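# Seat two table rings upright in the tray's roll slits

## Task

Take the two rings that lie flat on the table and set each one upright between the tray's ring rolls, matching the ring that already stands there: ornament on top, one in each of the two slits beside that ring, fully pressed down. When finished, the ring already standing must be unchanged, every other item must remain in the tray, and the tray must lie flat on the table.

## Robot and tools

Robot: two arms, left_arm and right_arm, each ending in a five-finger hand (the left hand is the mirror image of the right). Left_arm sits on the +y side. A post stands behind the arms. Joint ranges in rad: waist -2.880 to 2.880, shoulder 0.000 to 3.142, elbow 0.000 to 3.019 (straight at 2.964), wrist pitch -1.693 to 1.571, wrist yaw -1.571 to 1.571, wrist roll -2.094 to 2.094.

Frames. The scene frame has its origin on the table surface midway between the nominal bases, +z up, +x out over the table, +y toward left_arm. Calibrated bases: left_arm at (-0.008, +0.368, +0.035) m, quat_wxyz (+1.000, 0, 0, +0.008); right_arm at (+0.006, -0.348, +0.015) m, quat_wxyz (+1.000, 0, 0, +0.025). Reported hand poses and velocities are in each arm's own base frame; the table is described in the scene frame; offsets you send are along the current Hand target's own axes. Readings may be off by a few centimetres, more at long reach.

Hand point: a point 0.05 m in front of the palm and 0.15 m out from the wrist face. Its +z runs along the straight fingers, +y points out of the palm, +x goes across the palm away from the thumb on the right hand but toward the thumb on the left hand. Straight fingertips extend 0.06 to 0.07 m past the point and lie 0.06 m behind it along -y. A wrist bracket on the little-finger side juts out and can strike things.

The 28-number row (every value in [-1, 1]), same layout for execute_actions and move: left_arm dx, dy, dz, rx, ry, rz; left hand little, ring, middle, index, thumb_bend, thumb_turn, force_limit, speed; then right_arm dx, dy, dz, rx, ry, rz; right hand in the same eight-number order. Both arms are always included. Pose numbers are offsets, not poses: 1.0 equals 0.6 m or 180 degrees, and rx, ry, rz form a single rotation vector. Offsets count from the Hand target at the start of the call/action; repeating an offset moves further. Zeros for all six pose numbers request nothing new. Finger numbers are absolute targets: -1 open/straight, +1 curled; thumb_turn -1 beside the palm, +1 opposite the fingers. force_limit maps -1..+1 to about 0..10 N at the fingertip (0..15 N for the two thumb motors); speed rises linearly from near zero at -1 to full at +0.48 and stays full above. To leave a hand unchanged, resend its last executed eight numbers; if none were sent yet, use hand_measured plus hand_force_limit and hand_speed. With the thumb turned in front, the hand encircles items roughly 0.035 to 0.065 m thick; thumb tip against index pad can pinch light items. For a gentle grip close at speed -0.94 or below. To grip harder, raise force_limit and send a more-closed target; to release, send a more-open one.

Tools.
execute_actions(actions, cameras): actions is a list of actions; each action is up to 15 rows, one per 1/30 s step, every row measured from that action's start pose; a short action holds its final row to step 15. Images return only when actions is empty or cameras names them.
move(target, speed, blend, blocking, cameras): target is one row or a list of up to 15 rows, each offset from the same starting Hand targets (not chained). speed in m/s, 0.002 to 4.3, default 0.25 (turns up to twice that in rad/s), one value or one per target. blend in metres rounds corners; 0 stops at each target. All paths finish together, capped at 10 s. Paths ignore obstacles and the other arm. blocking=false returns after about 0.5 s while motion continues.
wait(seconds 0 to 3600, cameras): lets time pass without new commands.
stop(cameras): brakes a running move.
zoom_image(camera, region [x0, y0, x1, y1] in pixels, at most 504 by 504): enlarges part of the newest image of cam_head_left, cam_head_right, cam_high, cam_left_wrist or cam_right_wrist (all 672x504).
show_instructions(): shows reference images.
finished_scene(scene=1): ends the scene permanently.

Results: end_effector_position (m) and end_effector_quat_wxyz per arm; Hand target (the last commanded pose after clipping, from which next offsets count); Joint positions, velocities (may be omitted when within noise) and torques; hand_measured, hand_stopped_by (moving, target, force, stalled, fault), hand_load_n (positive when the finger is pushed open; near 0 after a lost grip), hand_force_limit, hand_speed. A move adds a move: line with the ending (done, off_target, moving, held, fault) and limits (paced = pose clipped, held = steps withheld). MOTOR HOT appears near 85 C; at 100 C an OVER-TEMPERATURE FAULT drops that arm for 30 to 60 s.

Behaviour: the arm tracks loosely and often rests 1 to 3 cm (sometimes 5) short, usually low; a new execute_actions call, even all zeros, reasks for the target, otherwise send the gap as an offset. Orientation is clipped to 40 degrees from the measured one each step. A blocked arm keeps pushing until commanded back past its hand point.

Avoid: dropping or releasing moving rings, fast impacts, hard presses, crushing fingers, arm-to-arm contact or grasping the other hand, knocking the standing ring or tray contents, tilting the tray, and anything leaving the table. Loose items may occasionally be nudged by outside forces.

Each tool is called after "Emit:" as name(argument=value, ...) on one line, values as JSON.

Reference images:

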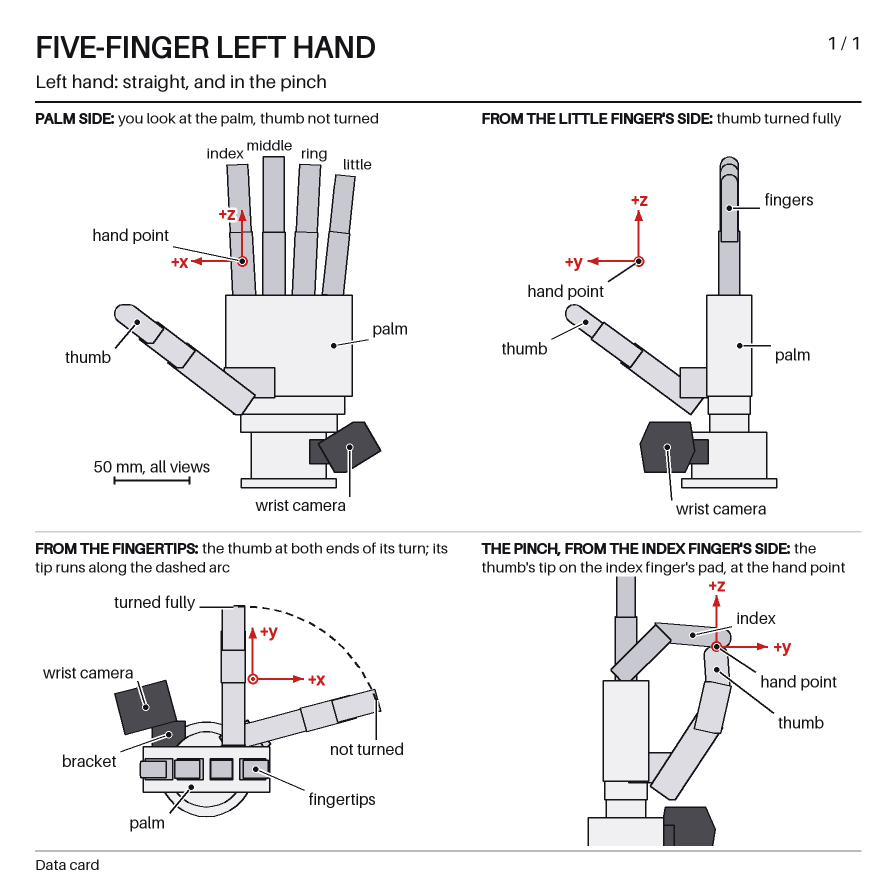

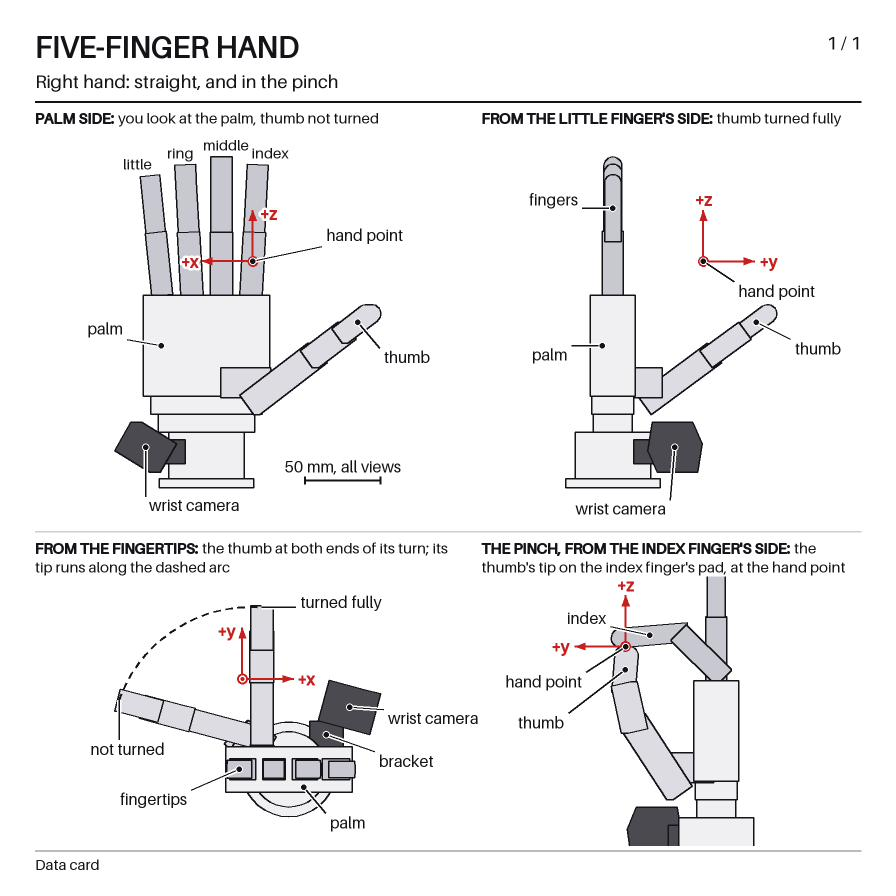

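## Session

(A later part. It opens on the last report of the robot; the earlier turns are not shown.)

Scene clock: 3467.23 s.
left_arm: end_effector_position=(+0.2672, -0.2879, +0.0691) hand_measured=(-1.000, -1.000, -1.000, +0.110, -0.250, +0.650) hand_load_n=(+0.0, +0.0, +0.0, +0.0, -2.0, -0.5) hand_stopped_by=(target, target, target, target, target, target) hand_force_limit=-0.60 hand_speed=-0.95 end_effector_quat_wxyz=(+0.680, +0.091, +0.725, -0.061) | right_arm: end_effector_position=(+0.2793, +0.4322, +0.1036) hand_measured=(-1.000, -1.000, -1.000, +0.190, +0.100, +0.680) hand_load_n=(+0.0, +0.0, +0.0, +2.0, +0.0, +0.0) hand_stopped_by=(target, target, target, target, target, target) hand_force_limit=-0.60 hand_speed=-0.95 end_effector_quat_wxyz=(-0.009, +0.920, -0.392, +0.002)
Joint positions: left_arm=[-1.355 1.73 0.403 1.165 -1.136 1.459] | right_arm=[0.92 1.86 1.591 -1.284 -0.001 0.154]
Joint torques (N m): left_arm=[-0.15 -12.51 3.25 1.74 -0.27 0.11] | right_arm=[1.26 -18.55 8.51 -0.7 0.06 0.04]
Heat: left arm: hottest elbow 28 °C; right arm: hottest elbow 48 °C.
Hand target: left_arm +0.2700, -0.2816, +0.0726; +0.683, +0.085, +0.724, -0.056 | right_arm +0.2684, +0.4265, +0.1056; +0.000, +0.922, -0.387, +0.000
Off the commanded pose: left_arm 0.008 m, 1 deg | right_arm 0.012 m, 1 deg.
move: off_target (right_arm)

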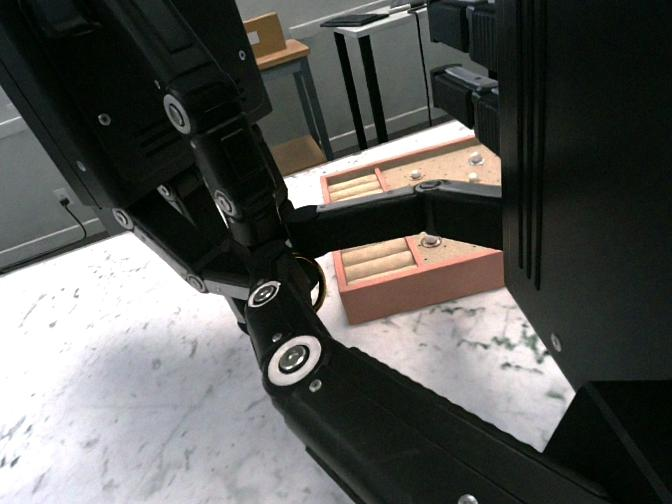

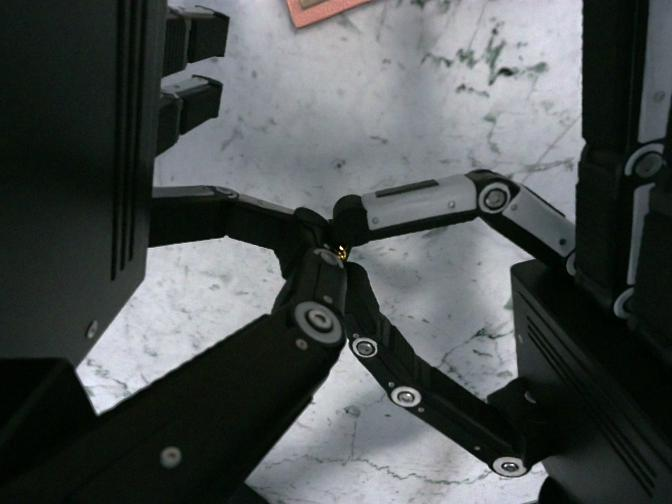

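Emit:
execute_actions(actions=[[[0,0,0,0,0,0,-1,-1,-1,0.08,-0.25,0.65,-0.6,-0.97,0,0,0,0,0,0,-1,-1,-1,0.19,0.10,0.68,-0.6,-0.95]]], cameras=["cam_left_wrist","cam_right_wrist"])

Emit:
zoom_image(camera="cam_left_wrist", region=[265, 235, 345, 325])

Emit:
zoom_image(camera="cam_right_wrist", region=[310, 200, 390, 280])

Scene clock: 3470.87 s.
left_arm: end_effector_position=(+0.2672, -0.2880, +0.0691) hand_measured=(-1.000, -1.000, -1.000, +0.080, -0.250, +0.650) hand_load_n=(+0.0, +0.0, +0.0, +0.0, -2.0, -0.5) hand_stopped_by=(target, target, target, target, target, target) hand_force_limit=-0.60 hand_speed=-0.97 end_effector_quat_wxyz=(+0.680, +0.091, +0.725, -0.061) | right_arm: end_effector_position=(+0.2792, +0.4322, +0.1034) hand_measured=(-1.000, -1.000, -1.000, +0.190, +0.100, +0.680) hand_load_n=(+0.0, +0.0, +0.0, +1.5, -0.5, +0.0) hand_stopped_by=(target, target, target, target, target, target) hand_force_limit=-0.60 hand_speed=-0.95 end_effector_quat_wxyz=(-0.009, +0.920, -0.392, +0.002)
Joint positions: left_arm=[-1.355 1.73 0.403 1.165 -1.136 1.459] | right_arm=[0.92 1.86 1.59 -1.284 -0.001 0.155]
Joint velocities: left_arm=[-0.005 0.005 0.007 -0.051 -0.022 -0.037] | right_arm=[within noise]
Joint torques (N m): left_arm=[0.26 -13.1 3.4 1.76 -0.28 0.13] | right_arm=[1.49 -18.96 8.43 -0.73 0.08 0]
Heat: left arm: hottest elbow 28 °C; right arm: hottest elbow 48 °C.
Hand target: left_arm +0.2700, -0.2817, +0.0726; +0.683, +0.085, +0.724, -0.056 | right_arm +0.2684, +0.4265, +0.1055; +0.000, +0.922, -0.387, +0.000
Off the commanded pose: left_arm 0.008 m, 1 deg | right_arm 0.012 m, 1 deg.

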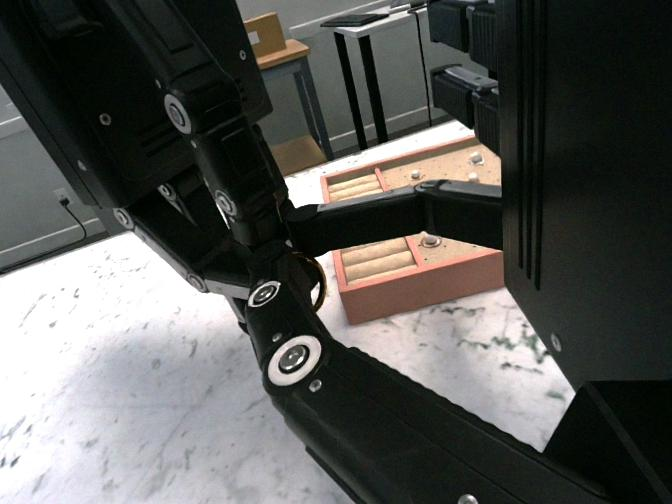

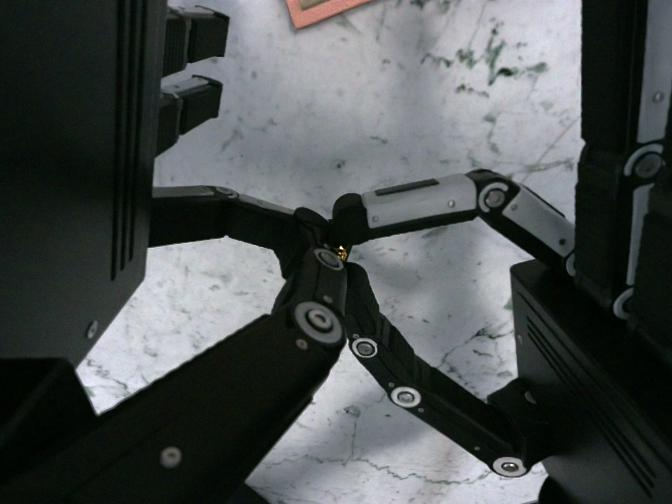

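Scaled by 5.600.

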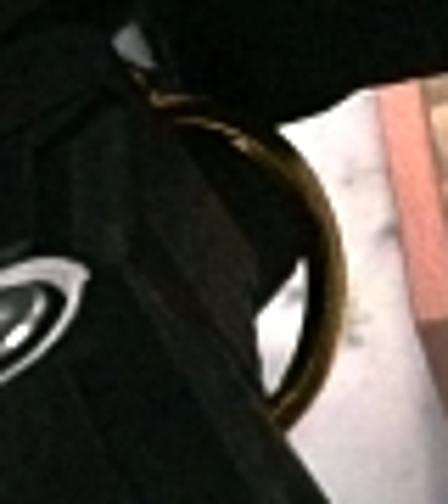

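Scaled by 6.300.

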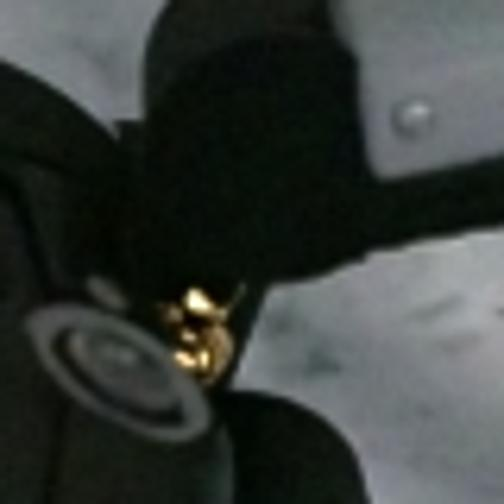

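Emit:
execute_actions(actions=[[[0,0,0,0,0,0,-1,-1,-1,0.04,-0.25,0.65,-0.6,-0.97,0,0,0,0,0,0,-1,-1,-1,0.19,0.10,0.68,-0.6,-0.95]]], cameras=["cam_left_wrist","cam_right_wrist"])

Emit:
zoom_image(camera="cam_left_wrist", region=[265, 235, 345, 325])

Emit:
zoom_image(camera="cam_right_wrist", region=[310, 200, 390, 280])

Scene clock: 3473.73 s.
left_arm: end_effector_position=(+0.2672, -0.2880, +0.0691) hand_measured=(-1.000, -1.000, -1.000, +0.040, -0.250, +0.650) hand_load_n=(-0.5, +0.0, +0.0, +0.0, -2.0, +0.0) hand_stopped_by=(target, target, target, target, target, target) hand_force_limit=-0.60 hand_speed=-0.97 end_effector_quat_wxyz=(+0.680, +0.091, +0.725, -0.061) | right_arm: end_effector_position=(+0.2792, +0.4322, +0.1034) hand_measured=(-1.000, -1.000, -1.000, +0.190, +0.100, +0.680) hand_load_n=(+0.0, +0.0, +0.0, +1.5, +0.0, +0.0) hand_stopped_by=(target, target, target, target, target, target) hand_force_limit=-0.60 hand_speed=-0.95 end_effector_quat_wxyz=(-0.009, +0.920, -0.392, +0.002)
Joint positions: left_arm=[-1.355 1.73 0.403 1.165 -1.136 1.459] | right_arm=[0.92 1.86 1.59 -1.284 -0.001 0.155]
Joint torques (N m): left_arm=[-0.79 -12.86 3.3 1.62 -0.3 0.09] | right_arm=[1.61 -19.02 8.51 -0.7 0.11 0]
Heat: left arm: hottest elbow 28 °C; right arm: hottest elbow 48 °C.
Hand target: left_arm +0.2700, -0.2817, +0.0726; +0.683, +0.085, +0.724, -0.056 | right_arm +0.2684, +0.4265, +0.1055; +0.000, +0.922, -0.387, +0.000
Off the commanded pose: left_arm 0.008 m, 1 deg | right_arm 0.012 m, 1 deg.

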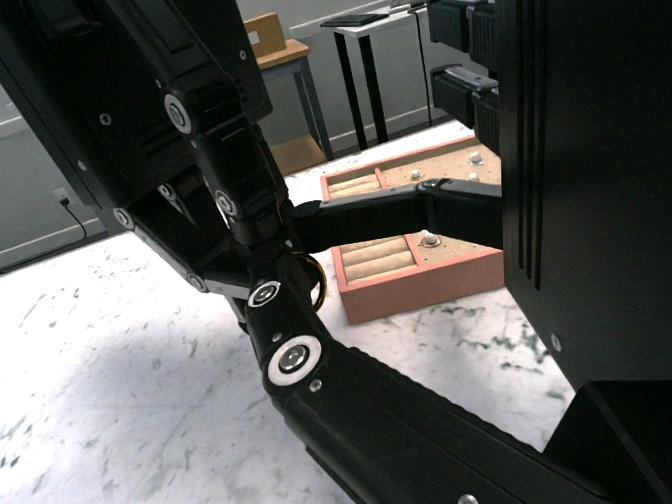

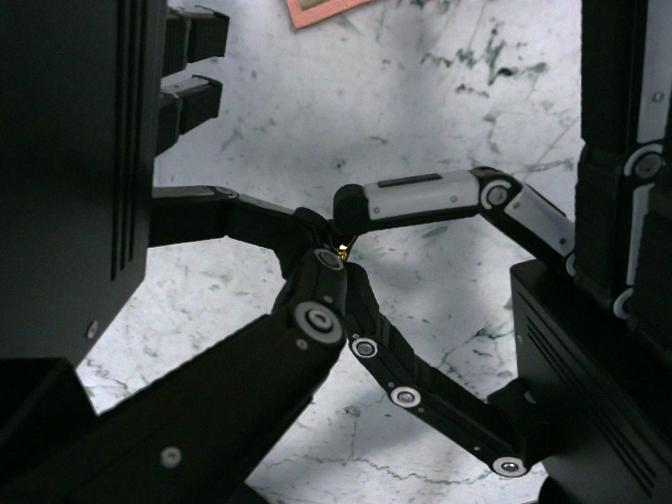

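Scaled by 5.600.

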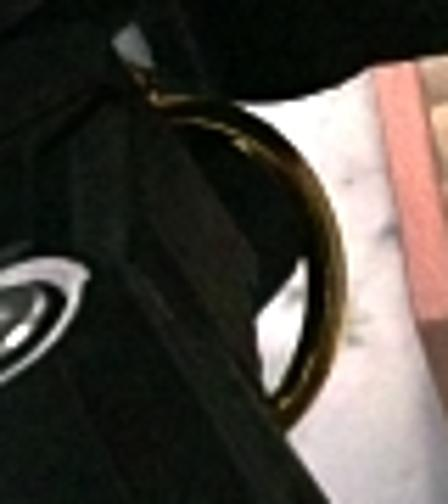

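Scaled by 6.300.

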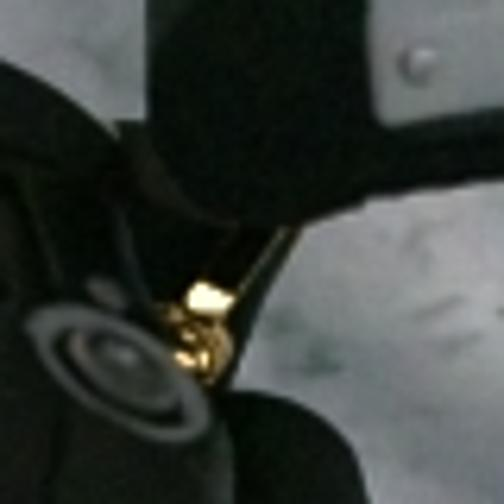

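Emit:
zoom_image(camera="cam_right_wrist", region=[328, 225, 368, 265])

Scaled by 12.600.

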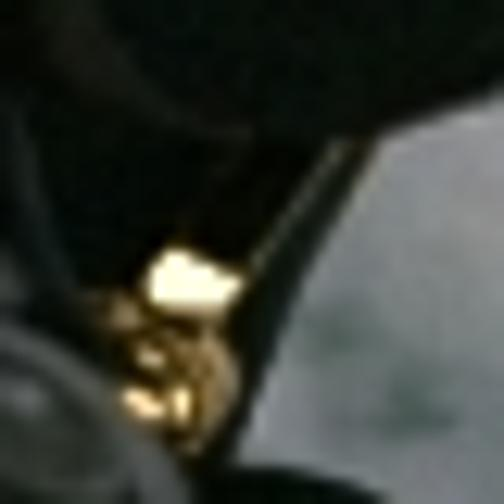

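Emit:
execute_actions(actions=[[[0,0,0,0,0,0,-1,-1,-1,0.04,-0.25,0.65,-0.6,-0.97,0,0,0,0,0,0,-1,-1,-1,0.175,0.10,0.68,-0.6,-0.97]]], cameras=["cam_left_wrist","cam_right_wrist"])

Emit:
zoom_image(camera="cam_left_wrist", region=[265, 235, 345, 325])

Emit:
zoom_image(camera="cam_right_wrist", region=[310, 200, 390, 280])

Scene clock: 3480.53 s.
left_arm: end_effector_position=(+0.2672, -0.2880, +0.0691) hand_measured=(-1.000, -1.000, -1.000, +0.040, -0.250, +0.650) hand_load_n=(+0.0, +0.0, +0.0, +0.0, -2.0, -0.5) hand_stopped_by=(target, target, target, target, target, target) hand_force_limit=-0.60 hand_speed=-0.97 end_effector_quat_wxyz=(+0.680, +0.091, +0.725, -0.061) | right_arm: end_effector_position=(+0.2793, +0.4322, +0.1046) hand_measured=(-1.000, -1.000, -1.000, +0.174, +0.100, +0.680) hand_load_n=(+0.0, +0.0, +0.0, +1.5, +0.0, +0.0) hand_stopped_by=(target, target, target, target, target, target) hand_force_limit=-0.60 hand_speed=-0.97 end_effector_quat_wxyz=(-0.010, +0.920, -0.392, +0.002)
Joint positions: left_arm=[-1.355 1.73 0.403 1.165 -1.136 1.459] | right_arm=[0.92 1.857 1.59 -1.284 -0.001 0.155]
Joint torques (N m): left_arm=[0.26 -13.33 3.47 1.72 -0.26 0.06] | right_arm=[1.2 -18.73 8.54 -0.69 0.08 -0.01]
Heat: left arm: hottest elbow 28 °C; right arm: hottest elbow 48 °C.
Hand target: left_arm +0.2700, -0.2817, +0.0726; +0.683, +0.085, +0.724, -0.056 | right_arm +0.2684, +0.4265, +0.1056; +0.000, +0.922, -0.387, +0.000
Off the commanded pose: left_arm 0.008 m, 1 deg | right_arm 0.012 m, 1 deg.

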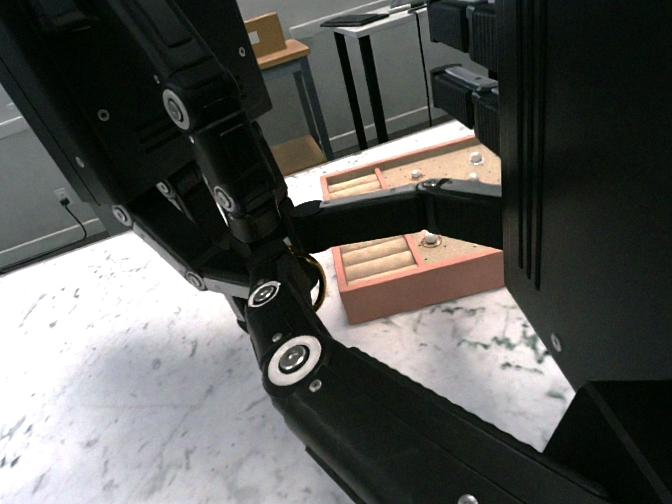

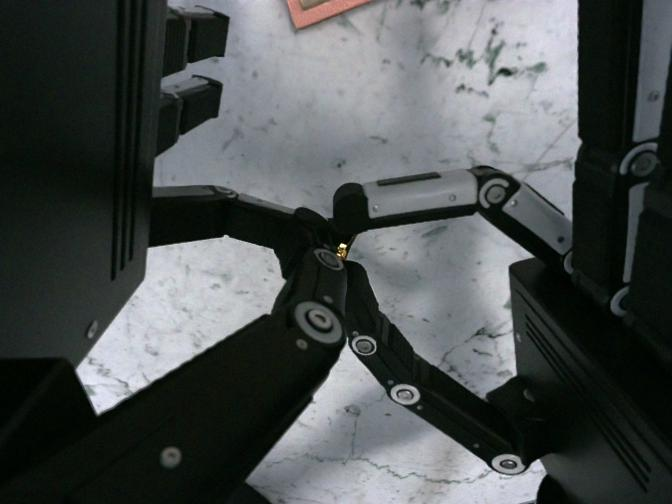

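Scaled by 5.600.

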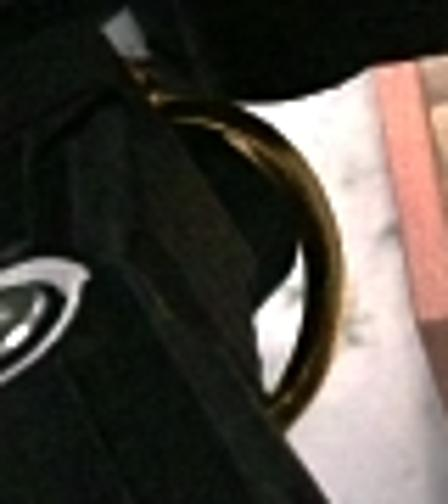

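Scaled by 6.300.

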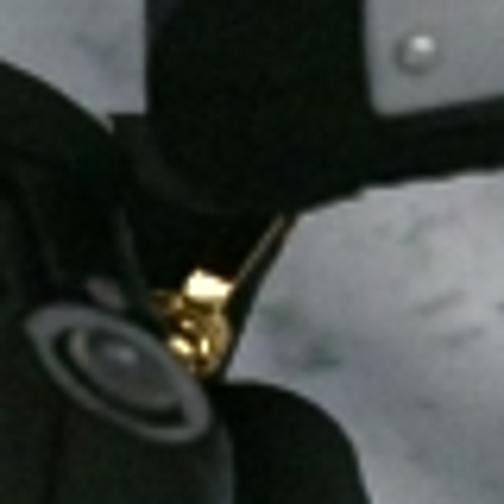

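Emit:
move(target=[[0,0,0,0,0,0,-1,-1,-1,0.04,-0.25,0.65,-0.6,-0.97,0,0.0,0.0167,0,0,0,-1,-1,-1,0.174,0.10,0.68,-0.6,-0.95]], speed=0.01, cameras=["cam_left_wrist","cam_right_wrist"])

Emit:
zoom_image(camera="cam_left_wrist", region=[265, 235, 345, 325])

Emit:
zoom_image(camera="cam_right_wrist", region=[310, 200, 390, 280])

Scene clock: 3485.07 s.
left_arm: end_effector_position=(+0.2672, -0.2876, +0.0692) hand_measured=(-1.000, -1.000, -1.000, +0.040, -0.250, +0.650) hand_load_n=(+0.0, +0.0, +0.0, +0.0, +0.5, +0.0) hand_stopped_by=(target, target, target, target, target, target) hand_force_limit=-0.60 hand_speed=-0.97 end_effector_quat_wxyz=(+0.680, +0.091, +0.725, -0.060) | right_arm: end_effector_position=(+0.2751, +0.4270, +0.0978) hand_measured=(-1.000, -1.000, -1.000, +0.174, +0.100, +0.680) hand_load_n=(+0.0, +0.0, +0.0, +0.0, -0.5, +0.5) hand_stopped_by=(target, target, target, target, target, target) hand_force_limit=-0.60 hand_speed=-0.95 end_effector_quat_wxyz=(-0.002, +0.920, -0.392, +0.000)
Joint positions: left_arm=[-1.355 1.73 0.403 1.165 -1.138 1.46] | right_arm=[0.921 1.856 1.568 -1.278 -0.001 0.155]
Joint torques (N m): left_arm=[0.26 -12.81 3.3 1.66 -0.24 0.12] | right_arm=[1.9 -17.79 8.75 -0.08 0.07 0.05]
Heat: left arm: hottest elbow 28 °C; right arm: hottest elbow 48 °C.
Hand target: left_arm +0.2700, -0.2817, +0.0726; +0.683, +0.085, +0.724, -0.056 | right_arm +0.2684, +0.4265, +0.0957; +0.000, +0.922, -0.387, +0.000
Off the commanded pose: left_arm 0.007 m, 1 deg | right_arm 0.007 m, 1 deg.
move: done

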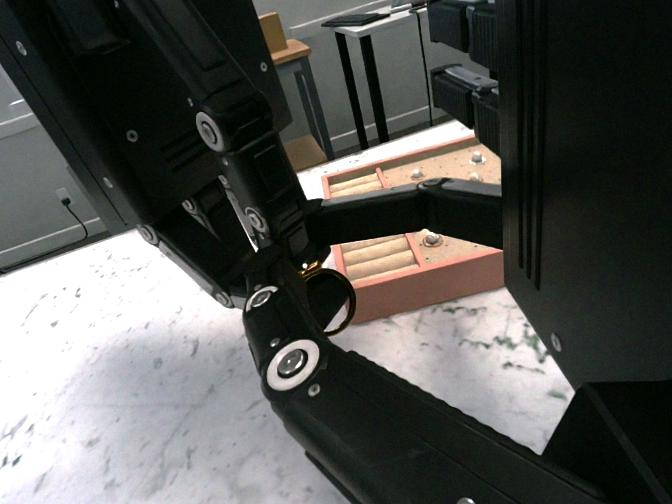

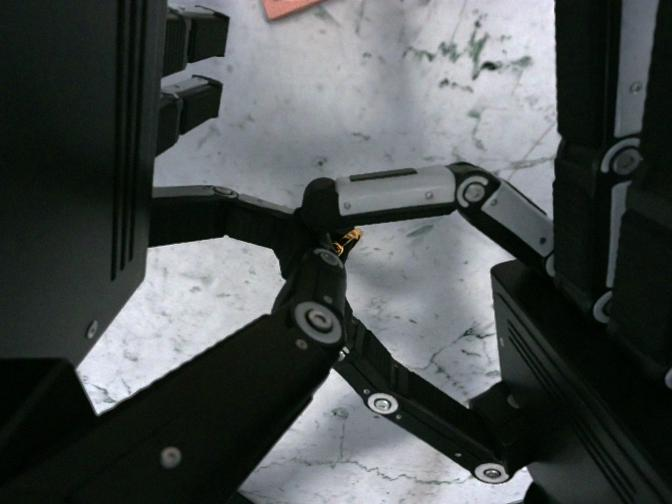

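Scaled by 5.600.

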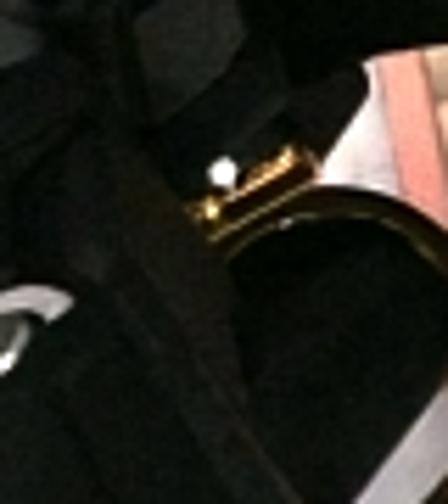

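Scaled by 6.300.

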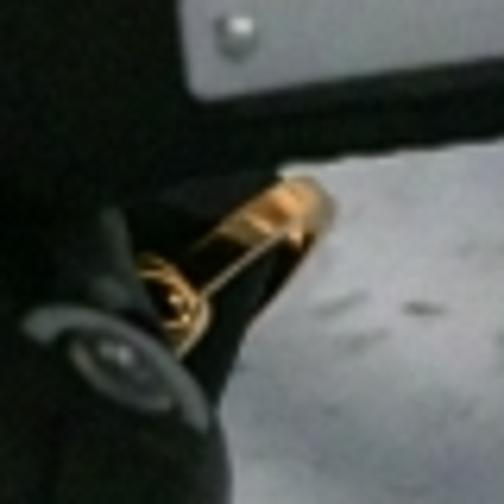

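Emit:
zoom_image(camera="cam_left_wrist", region=[280, 250, 370, 350])

Emit:
zoom_image(camera="cam_right_wrist", region=[315, 215, 375, 275])

Scaled by 5.040.

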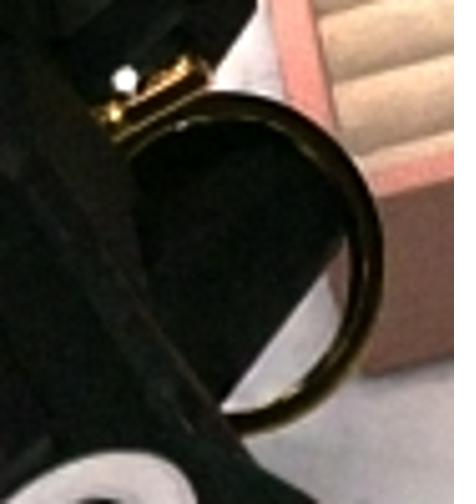

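Scaled by 8.400.

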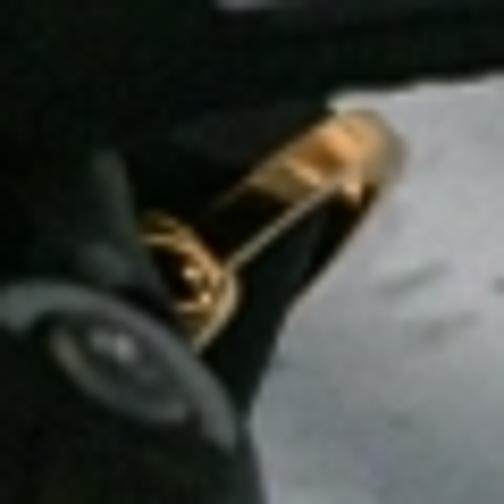

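Emit:
execute_actions(actions=[[[0,0,0,0,0,0,-1,-1,-1,0.04,-0.25,0.65,-0.6,-0.97,0,0,0,0,0,0,-1,-1,-1,0.21,0.10,0.68,-0.6,-0.97]]], cameras=["cam_left_wrist","cam_right_wrist"])

Emit:
zoom_image(camera="cam_left_wrist", region=[280, 250, 370, 350])

Emit:
zoom_image(camera="cam_right_wrist", region=[315, 215, 375, 275])

Scene clock: 3490.20 s.
left_arm: end_effector_position=(+0.2672, -0.2876, +0.0692) hand_measured=(-1.000, -1.000, -1.000, +0.040, -0.250, +0.650) hand_load_n=(+0.0, +0.0, +0.0, +1.0, +0.0, -1.0) hand_stopped_by=(target, target, target, target, target, target) hand_force_limit=-0.60 hand_speed=-0.97 end_effector_quat_wxyz=(+0.680, +0.091, +0.725, -0.060) | right_arm: end_effector_position=(+0.2751, +0.4270, +0.0978) hand_measured=(-1.000, -1.000, -1.000, +0.210, +0.100, +0.680) hand_load_n=(-0.5, +0.0, +0.0, +1.5, +0.0, +0.5) hand_stopped_by=(target, target, target, target, target, target) hand_force_limit=-0.60 hand_speed=-0.97 end_effector_quat_wxyz=(-0.002, +0.920, -0.392, +0.000)
Joint positions: left_arm=[-1.355 1.73 0.403 1.165 -1.138 1.461] | right_arm=[0.921 1.856 1.568 -1.278 -0.001 0.155]
Joint torques (N m): left_arm=[0.09 -12.57 3.25 1.78 -0.25 0.05] | right_arm=[1.49 -17.44 8.84 -0.03 0.08 0.04]
Heat: left arm: hottest elbow 28 °C; right arm: hottest elbow 48 °C.
Hand target: left_arm +0.2700, -0.2817, +0.0726; +0.683, +0.085, +0.724, -0.056 | right_arm +0.2685, +0.4265, +0.0957; +0.000, +0.922, -0.387, +0.000
Off the commanded pose: left_arm 0.007 m, 1 deg | right_arm 0.007 m, 1 deg.

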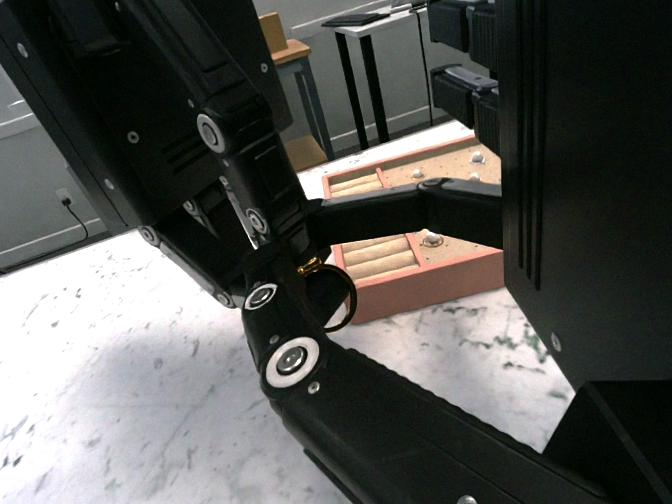

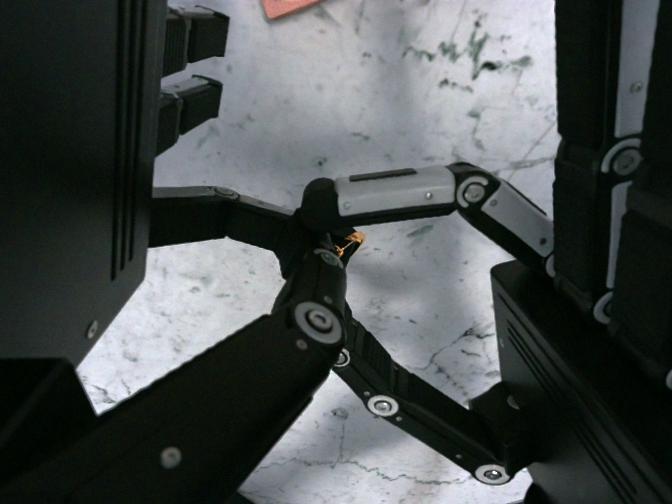

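Scaled by 5.040.

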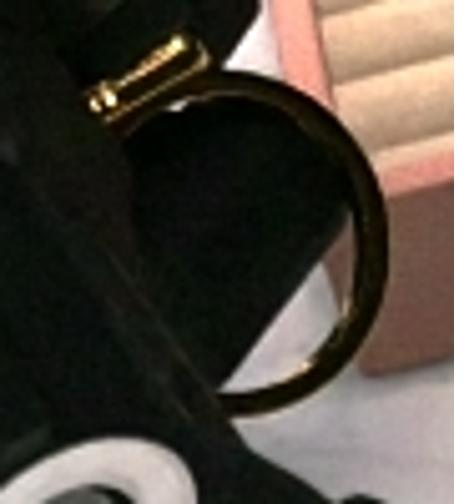

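Scaled by 8.400.

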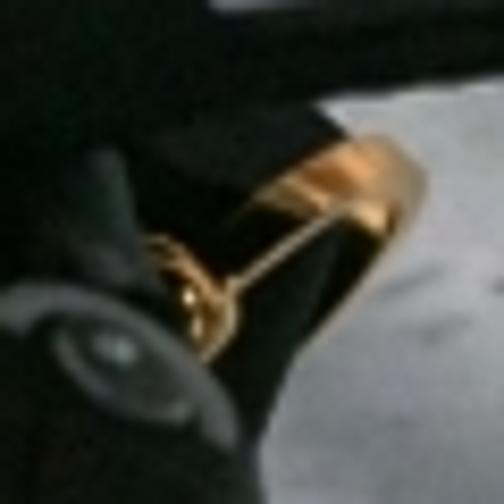

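Emit:
execute_actions(actions=[[[0,0,0,0,0,0,-1,-1,-1,-0.04,-0.25,0.65,-0.6,-0.95,0,0,0,0,0,0,-1,-1,-1,0.21,0.10,0.68,-0.6,-0.97]]], cameras=["cam_left_wrist","cam_right_wrist"])

Emit:
zoom_image(camera="cam_left_wrist", region=[280, 250, 370, 350])

Emit:
zoom_image(camera="cam_right_wrist", region=[315, 215, 375, 275])

Scene clock: 3500.63 s.
left_arm: end_effector_position=(+0.2672, -0.2871, +0.0694) hand_measured=(-1.000, -1.000, -1.000, -0.040, -0.250, +0.650) hand_load_n=(+0.0, +0.0, +0.0, +0.0, +0.0, +0.0) hand_stopped_by=(target, target, target, target, target, target) hand_force_limit=-0.60 hand_speed=-0.95 end_effector_quat_wxyz=(+0.680, +0.091, +0.725, -0.059) | right_arm: end_effector_position=(+0.2745, +0.4262, +0.0970) hand_measured=(-1.000, -1.000, -1.000, +0.210, +0.100, +0.680) hand_load_n=(+0.0, +0.0, +0.0, +1.5, +0.0, +0.0) hand_stopped_by=(target, target, target, target, target, target) hand_force_limit=-0.60 hand_speed=-0.97 end_effector_quat_wxyz=(-0.001, +0.920, -0.392, +0.000)
Joint positions: left_arm=[-1.355 1.73 0.403 1.165 -1.14 1.462] | right_arm=[0.921 1.856 1.566 -1.278 -0.001 0.155]
Joint torques (N m): left_arm=[-0.26 -13.1 3.36 1.88 -0.12 0.07] | right_arm=[1.73 -17.67 9.14 -0.05 0.08 0.01]
Heat: left arm: hottest elbow 28 °C; right arm: hottest elbow 47 °C.
Hand target: left_arm +0.2700, -0.2816, +0.0727; +0.683, +0.085, +0.724, -0.056 | right_arm +0.2685, +0.4265, +0.0957; +0.000, +0.922, -0.387, +0.000
Off the commanded pose: left_arm 0.007 m, 1 deg | right_arm 0.006 m, 1 deg.

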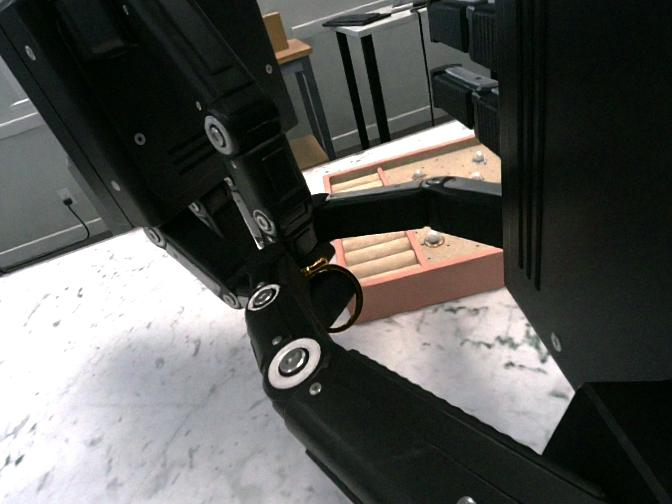

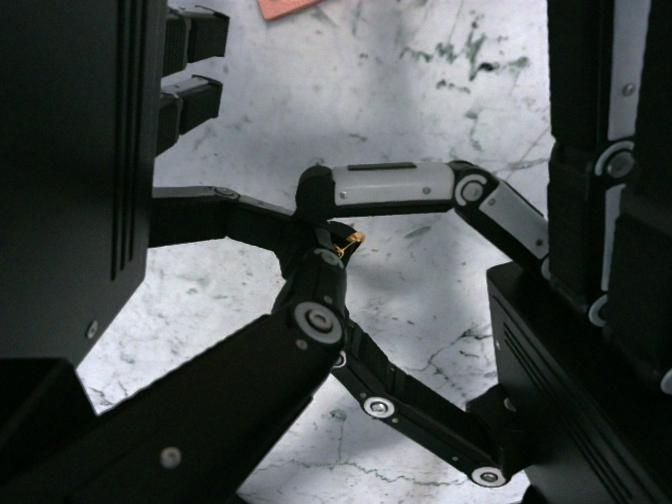

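Scaled by 5.040.

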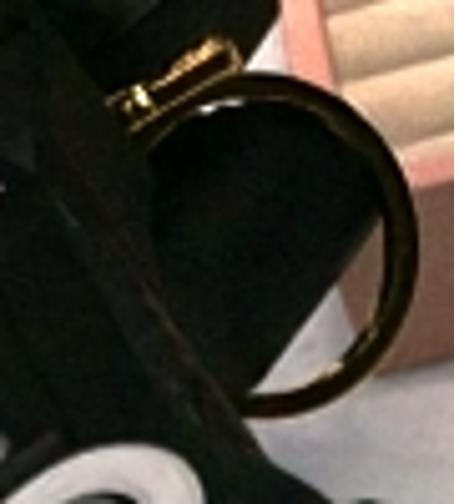

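Scaled by 8.400.

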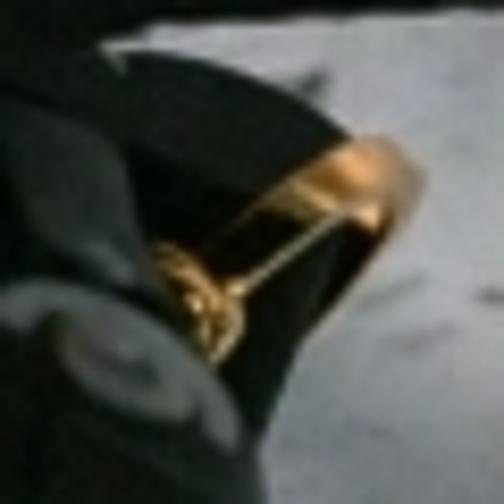

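Emit:
move(target=[[-0.0133,-0.03,-0.0167,0,0,0,-1,-1,-1,-0.04,-0.25,0.65,-0.6,-0.95,0,0,0,0,0,0,-1,-1,-1,0.21,0.10,0.68,-0.6,-0.97]], speed=0.02, cameras=["cam_left_wrist","cam_right_wrist"])

Emit:
zoom_image(camera="cam_left_wrist", region=[260, 230, 370, 350])

Emit:
zoom_image(camera="cam_right_wrist", region=[315, 215, 375, 275])

Scene clock: 3506.23 s.
left_arm: end_effector_position=(+0.2585, -0.2843, +0.0721) hand_measured=(-1.000, -1.000, -1.000, -0.040, -0.250, +0.650) hand_load_n=(+0.0, +0.0, -0.5, +0.5, +0.0, +0.0) hand_stopped_by=(target, target, target, target, target, target) hand_force_limit=-0.60 hand_speed=-0.95 end_effector_quat_wxyz=(+0.680, +0.096, +0.726, -0.039) | right_arm: end_effector_position=(+0.2710, +0.4285, +0.0971) hand_measured=(-1.000, -1.000, -1.000, +0.210, +0.100, +0.680) hand_load_n=(+0.0, +0.0, -0.5, +1.0, +0.0, +0.0) hand_stopped_by=(target, target, target, target, target, target) hand_force_limit=-0.60 hand_speed=-0.97 end_effector_quat_wxyz=(-0.001, +0.921, -0.389, -0.002)
Joint positions: left_arm=[-1.383 1.712 0.406 1.109 -1.187 1.462] | right_arm=[0.927 1.856 1.566 -1.278 -0.005 0.155]
Joint torques (N m): left_arm=[-1.85 -13.45 6.19 0.88 -0.24 -0.09] | right_arm=[0.91 -18.08 8.94 -0.16 0.22 0.03]
Heat: left arm: hottest elbow 28 °C; right arm: hottest elbow 47 °C.
Hand target: left_arm +0.2570, -0.2977, +0.0806; +0.683, +0.085, +0.724, -0.056 | right_arm +0.2684, +0.4266, +0.0957; +0.000, +0.922, -0.386, +0.000
Off the commanded pose: left_arm 0.016 m, 2 deg | right_arm 0.004 m, 0 deg.
move: off_target (left_arm)

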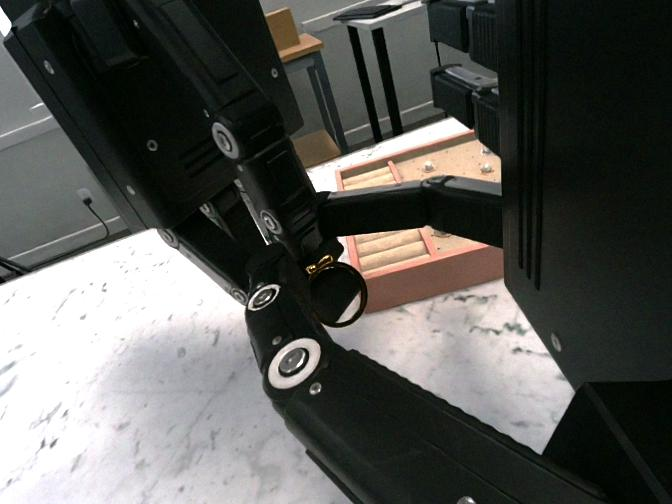

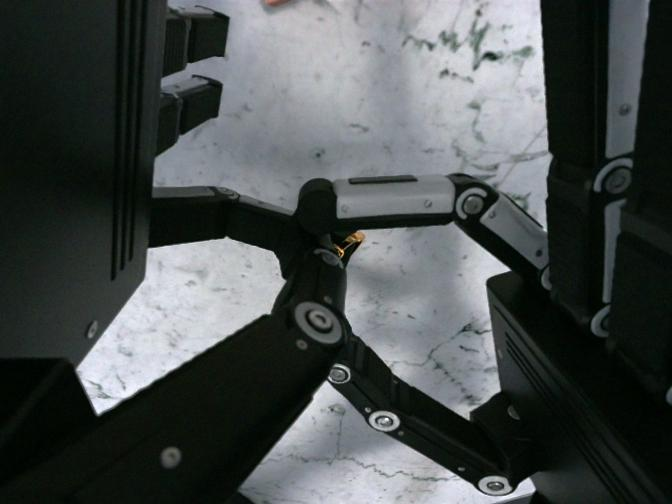

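Scaled by 4.200.

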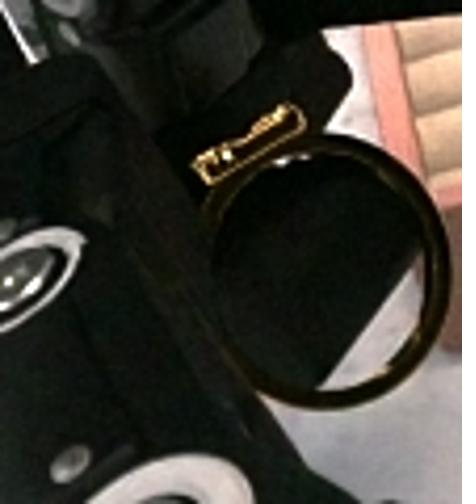

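Scaled by 8.400.

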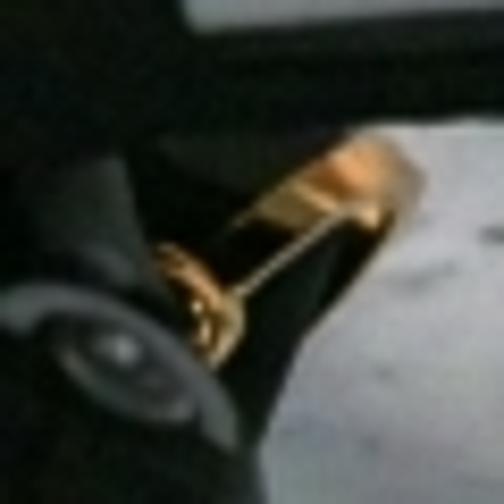

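Emit:
execute_actions(actions=[[[0,0,0,0,0,0,-1,-1,-1,-0.2,-0.25,0.65,-0.6,-0.9,0,0,0,0,0,0,-1,-1,-1,0.21,0.10,0.68,-0.6,-0.97]]], cameras=["cam_left_wrist","cam_right_wrist"])

Emit:
zoom_image(camera="cam_right_wrist", region=[295, 175, 395, 275])

Scene clock: 3510.90 s.
left_arm: end_effector_position=(+0.2583, -0.2840, +0.0722) hand_measured=(-1.000, -1.000, -1.000, -0.200, -0.250, +0.650) hand_load_n=(+0.0, +0.0, +0.0, +0.0, +0.0, +0.0) hand_stopped_by=(target, target, target, target, target, target) hand_force_limit=-0.60 hand_speed=-0.90 end_effector_quat_wxyz=(+0.680, +0.095, +0.726, -0.039) | right_arm: end_effector_position=(+0.2714, +0.4282, +0.0970) hand_measured=(-1.000, -1.000, -1.000, +0.210, +0.100, +0.680) hand_load_n=(+0.0, +0.0, +0.0, +1.0, +0.0, +0.0) hand_stopped_by=(target, target, target, target, target, target) hand_force_limit=-0.60 hand_speed=-0.97 end_effector_quat_wxyz=(-0.001, +0.921, -0.389, -0.001)
Joint positions: left_arm=[-1.383 1.712 0.406 1.109 -1.189 1.462] | right_arm=[0.927 1.856 1.566 -1.278 -0.003 0.155]
Joint torques (N m): left_arm=[-1.61 -13.27 6.17 0.76 -0.18 -0.09] | right_arm=[0.85 -17.67 9.05 -0.03 0.16 0.03]
Heat: left arm: hottest elbow 28 °C; right arm: hottest elbow 46 °C.
Hand target: left_arm +0.2569, -0.2977, +0.0806; +0.683, +0.085, +0.723, -0.056 | right_arm +0.2684, +0.4266, +0.0957; +0.000, +0.922, -0.386, +0.000
Off the commanded pose: left_arm 0.016 m, 2 deg | right_arm 0.004 m, 0 deg.

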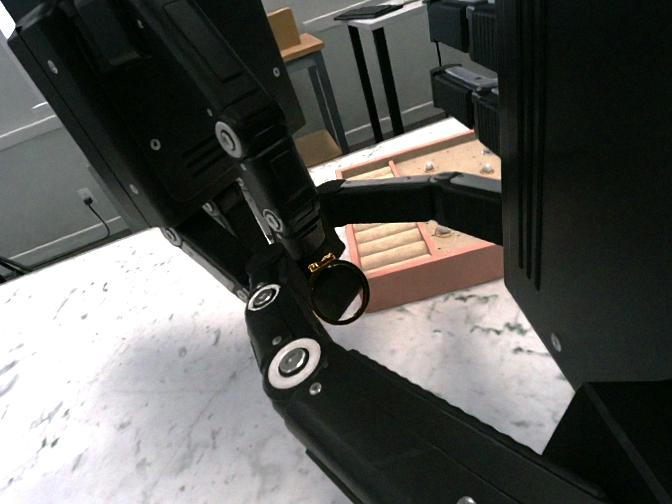

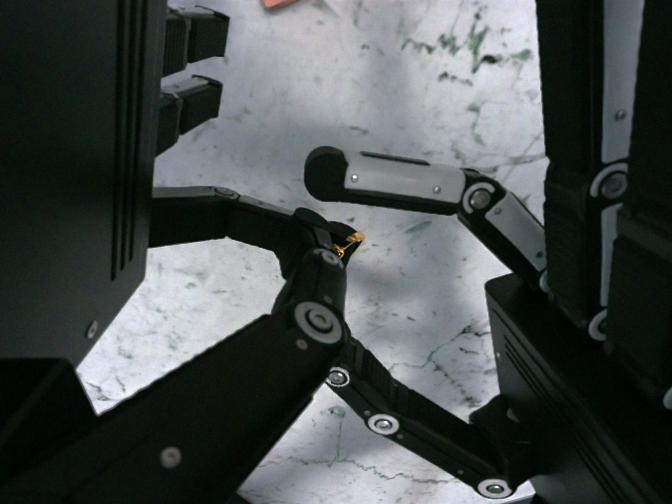

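Scaled by 5.040.

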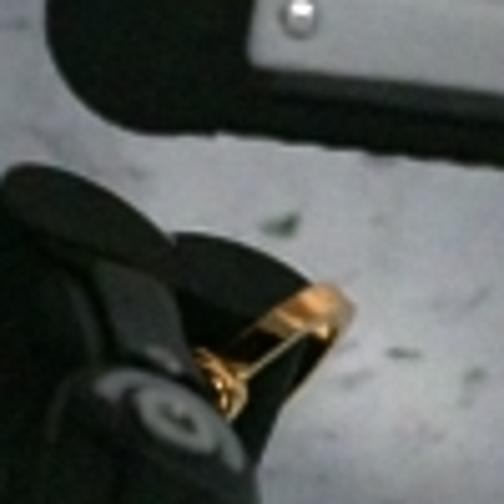

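Emit:
move(target=[[0.0105,-0.0248,0.0056,0,0,0,-1,-1,-1,-0.2,-0.25,0.65,-0.6,-0.9,0,0,0,0,0,0,-1,-1,-1,0.21,0.10,0.68,-0.6,-0.97]], speed=0.02, cameras=["cam_left_wrist","cam_right_wrist"])

Emit:
zoom_image(camera="cam_right_wrist", region=[295, 215, 395, 315])

Scene clock: 3516.37 s.
left_arm: end_effector_position=(+0.2586, -0.2994, +0.0742) hand_measured=(-1.000, -1.000, -1.000, -0.200, -0.250, +0.650) hand_load_n=(+0.0, +0.0, +0.0, +0.0, +0.5, +0.0) hand_stopped_by=(target, target, target, target, target, target) hand_force_limit=-0.60 hand_speed=-0.90 end_effector_quat_wxyz=(+0.683, +0.088, +0.724, -0.047) | right_arm: end_effector_position=(+0.2714, +0.4282, +0.0970) hand_measured=(-1.000, -1.000, -1.000, +0.210, +0.100, +0.680) hand_load_n=(+0.0, +0.0, +0.0, +1.0, +0.0, +0.0) hand_stopped_by=(target, target, target, target, target, target) hand_force_limit=-0.60 hand_speed=-0.97 end_effector_quat_wxyz=(-0.001, +0.921, -0.389, -0.001)
Joint positions: left_arm=[-1.391 1.729 0.444 1.109 -1.197 1.459] | right_arm=[0.927 1.856 1.566 -1.278 -0.003 0.155]
Joint torques (N m): left_arm=[-1.67 -11.46 6.5 0.99 -0.17 -0.13] | right_arm=[1.2 -17.55 9.06 -0.05 0.16 0.04]
Heat: left arm: hottest elbow 28 °C; right arm: hottest elbow 46 °C.
Hand target: left_arm +0.2570, -0.3127, +0.0736; +0.683, +0.085, +0.723, -0.056 | right_arm +0.2684, +0.4266, +0.0957; +0.000, +0.922, -0.386, +0.000
Off the commanded pose: left_arm 0.013 m, 1 deg | right_arm 0.004 m, 0 deg.
move: off_target (left_arm)

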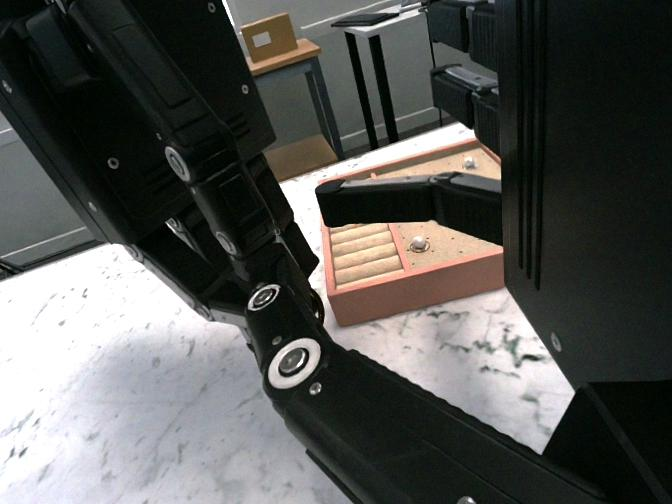

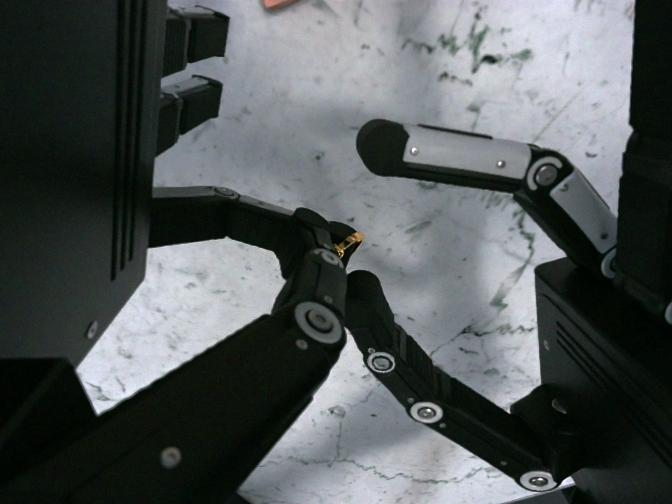

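Scaled by 5.040.

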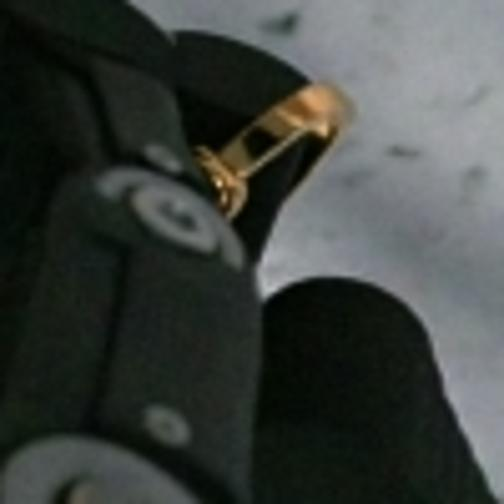

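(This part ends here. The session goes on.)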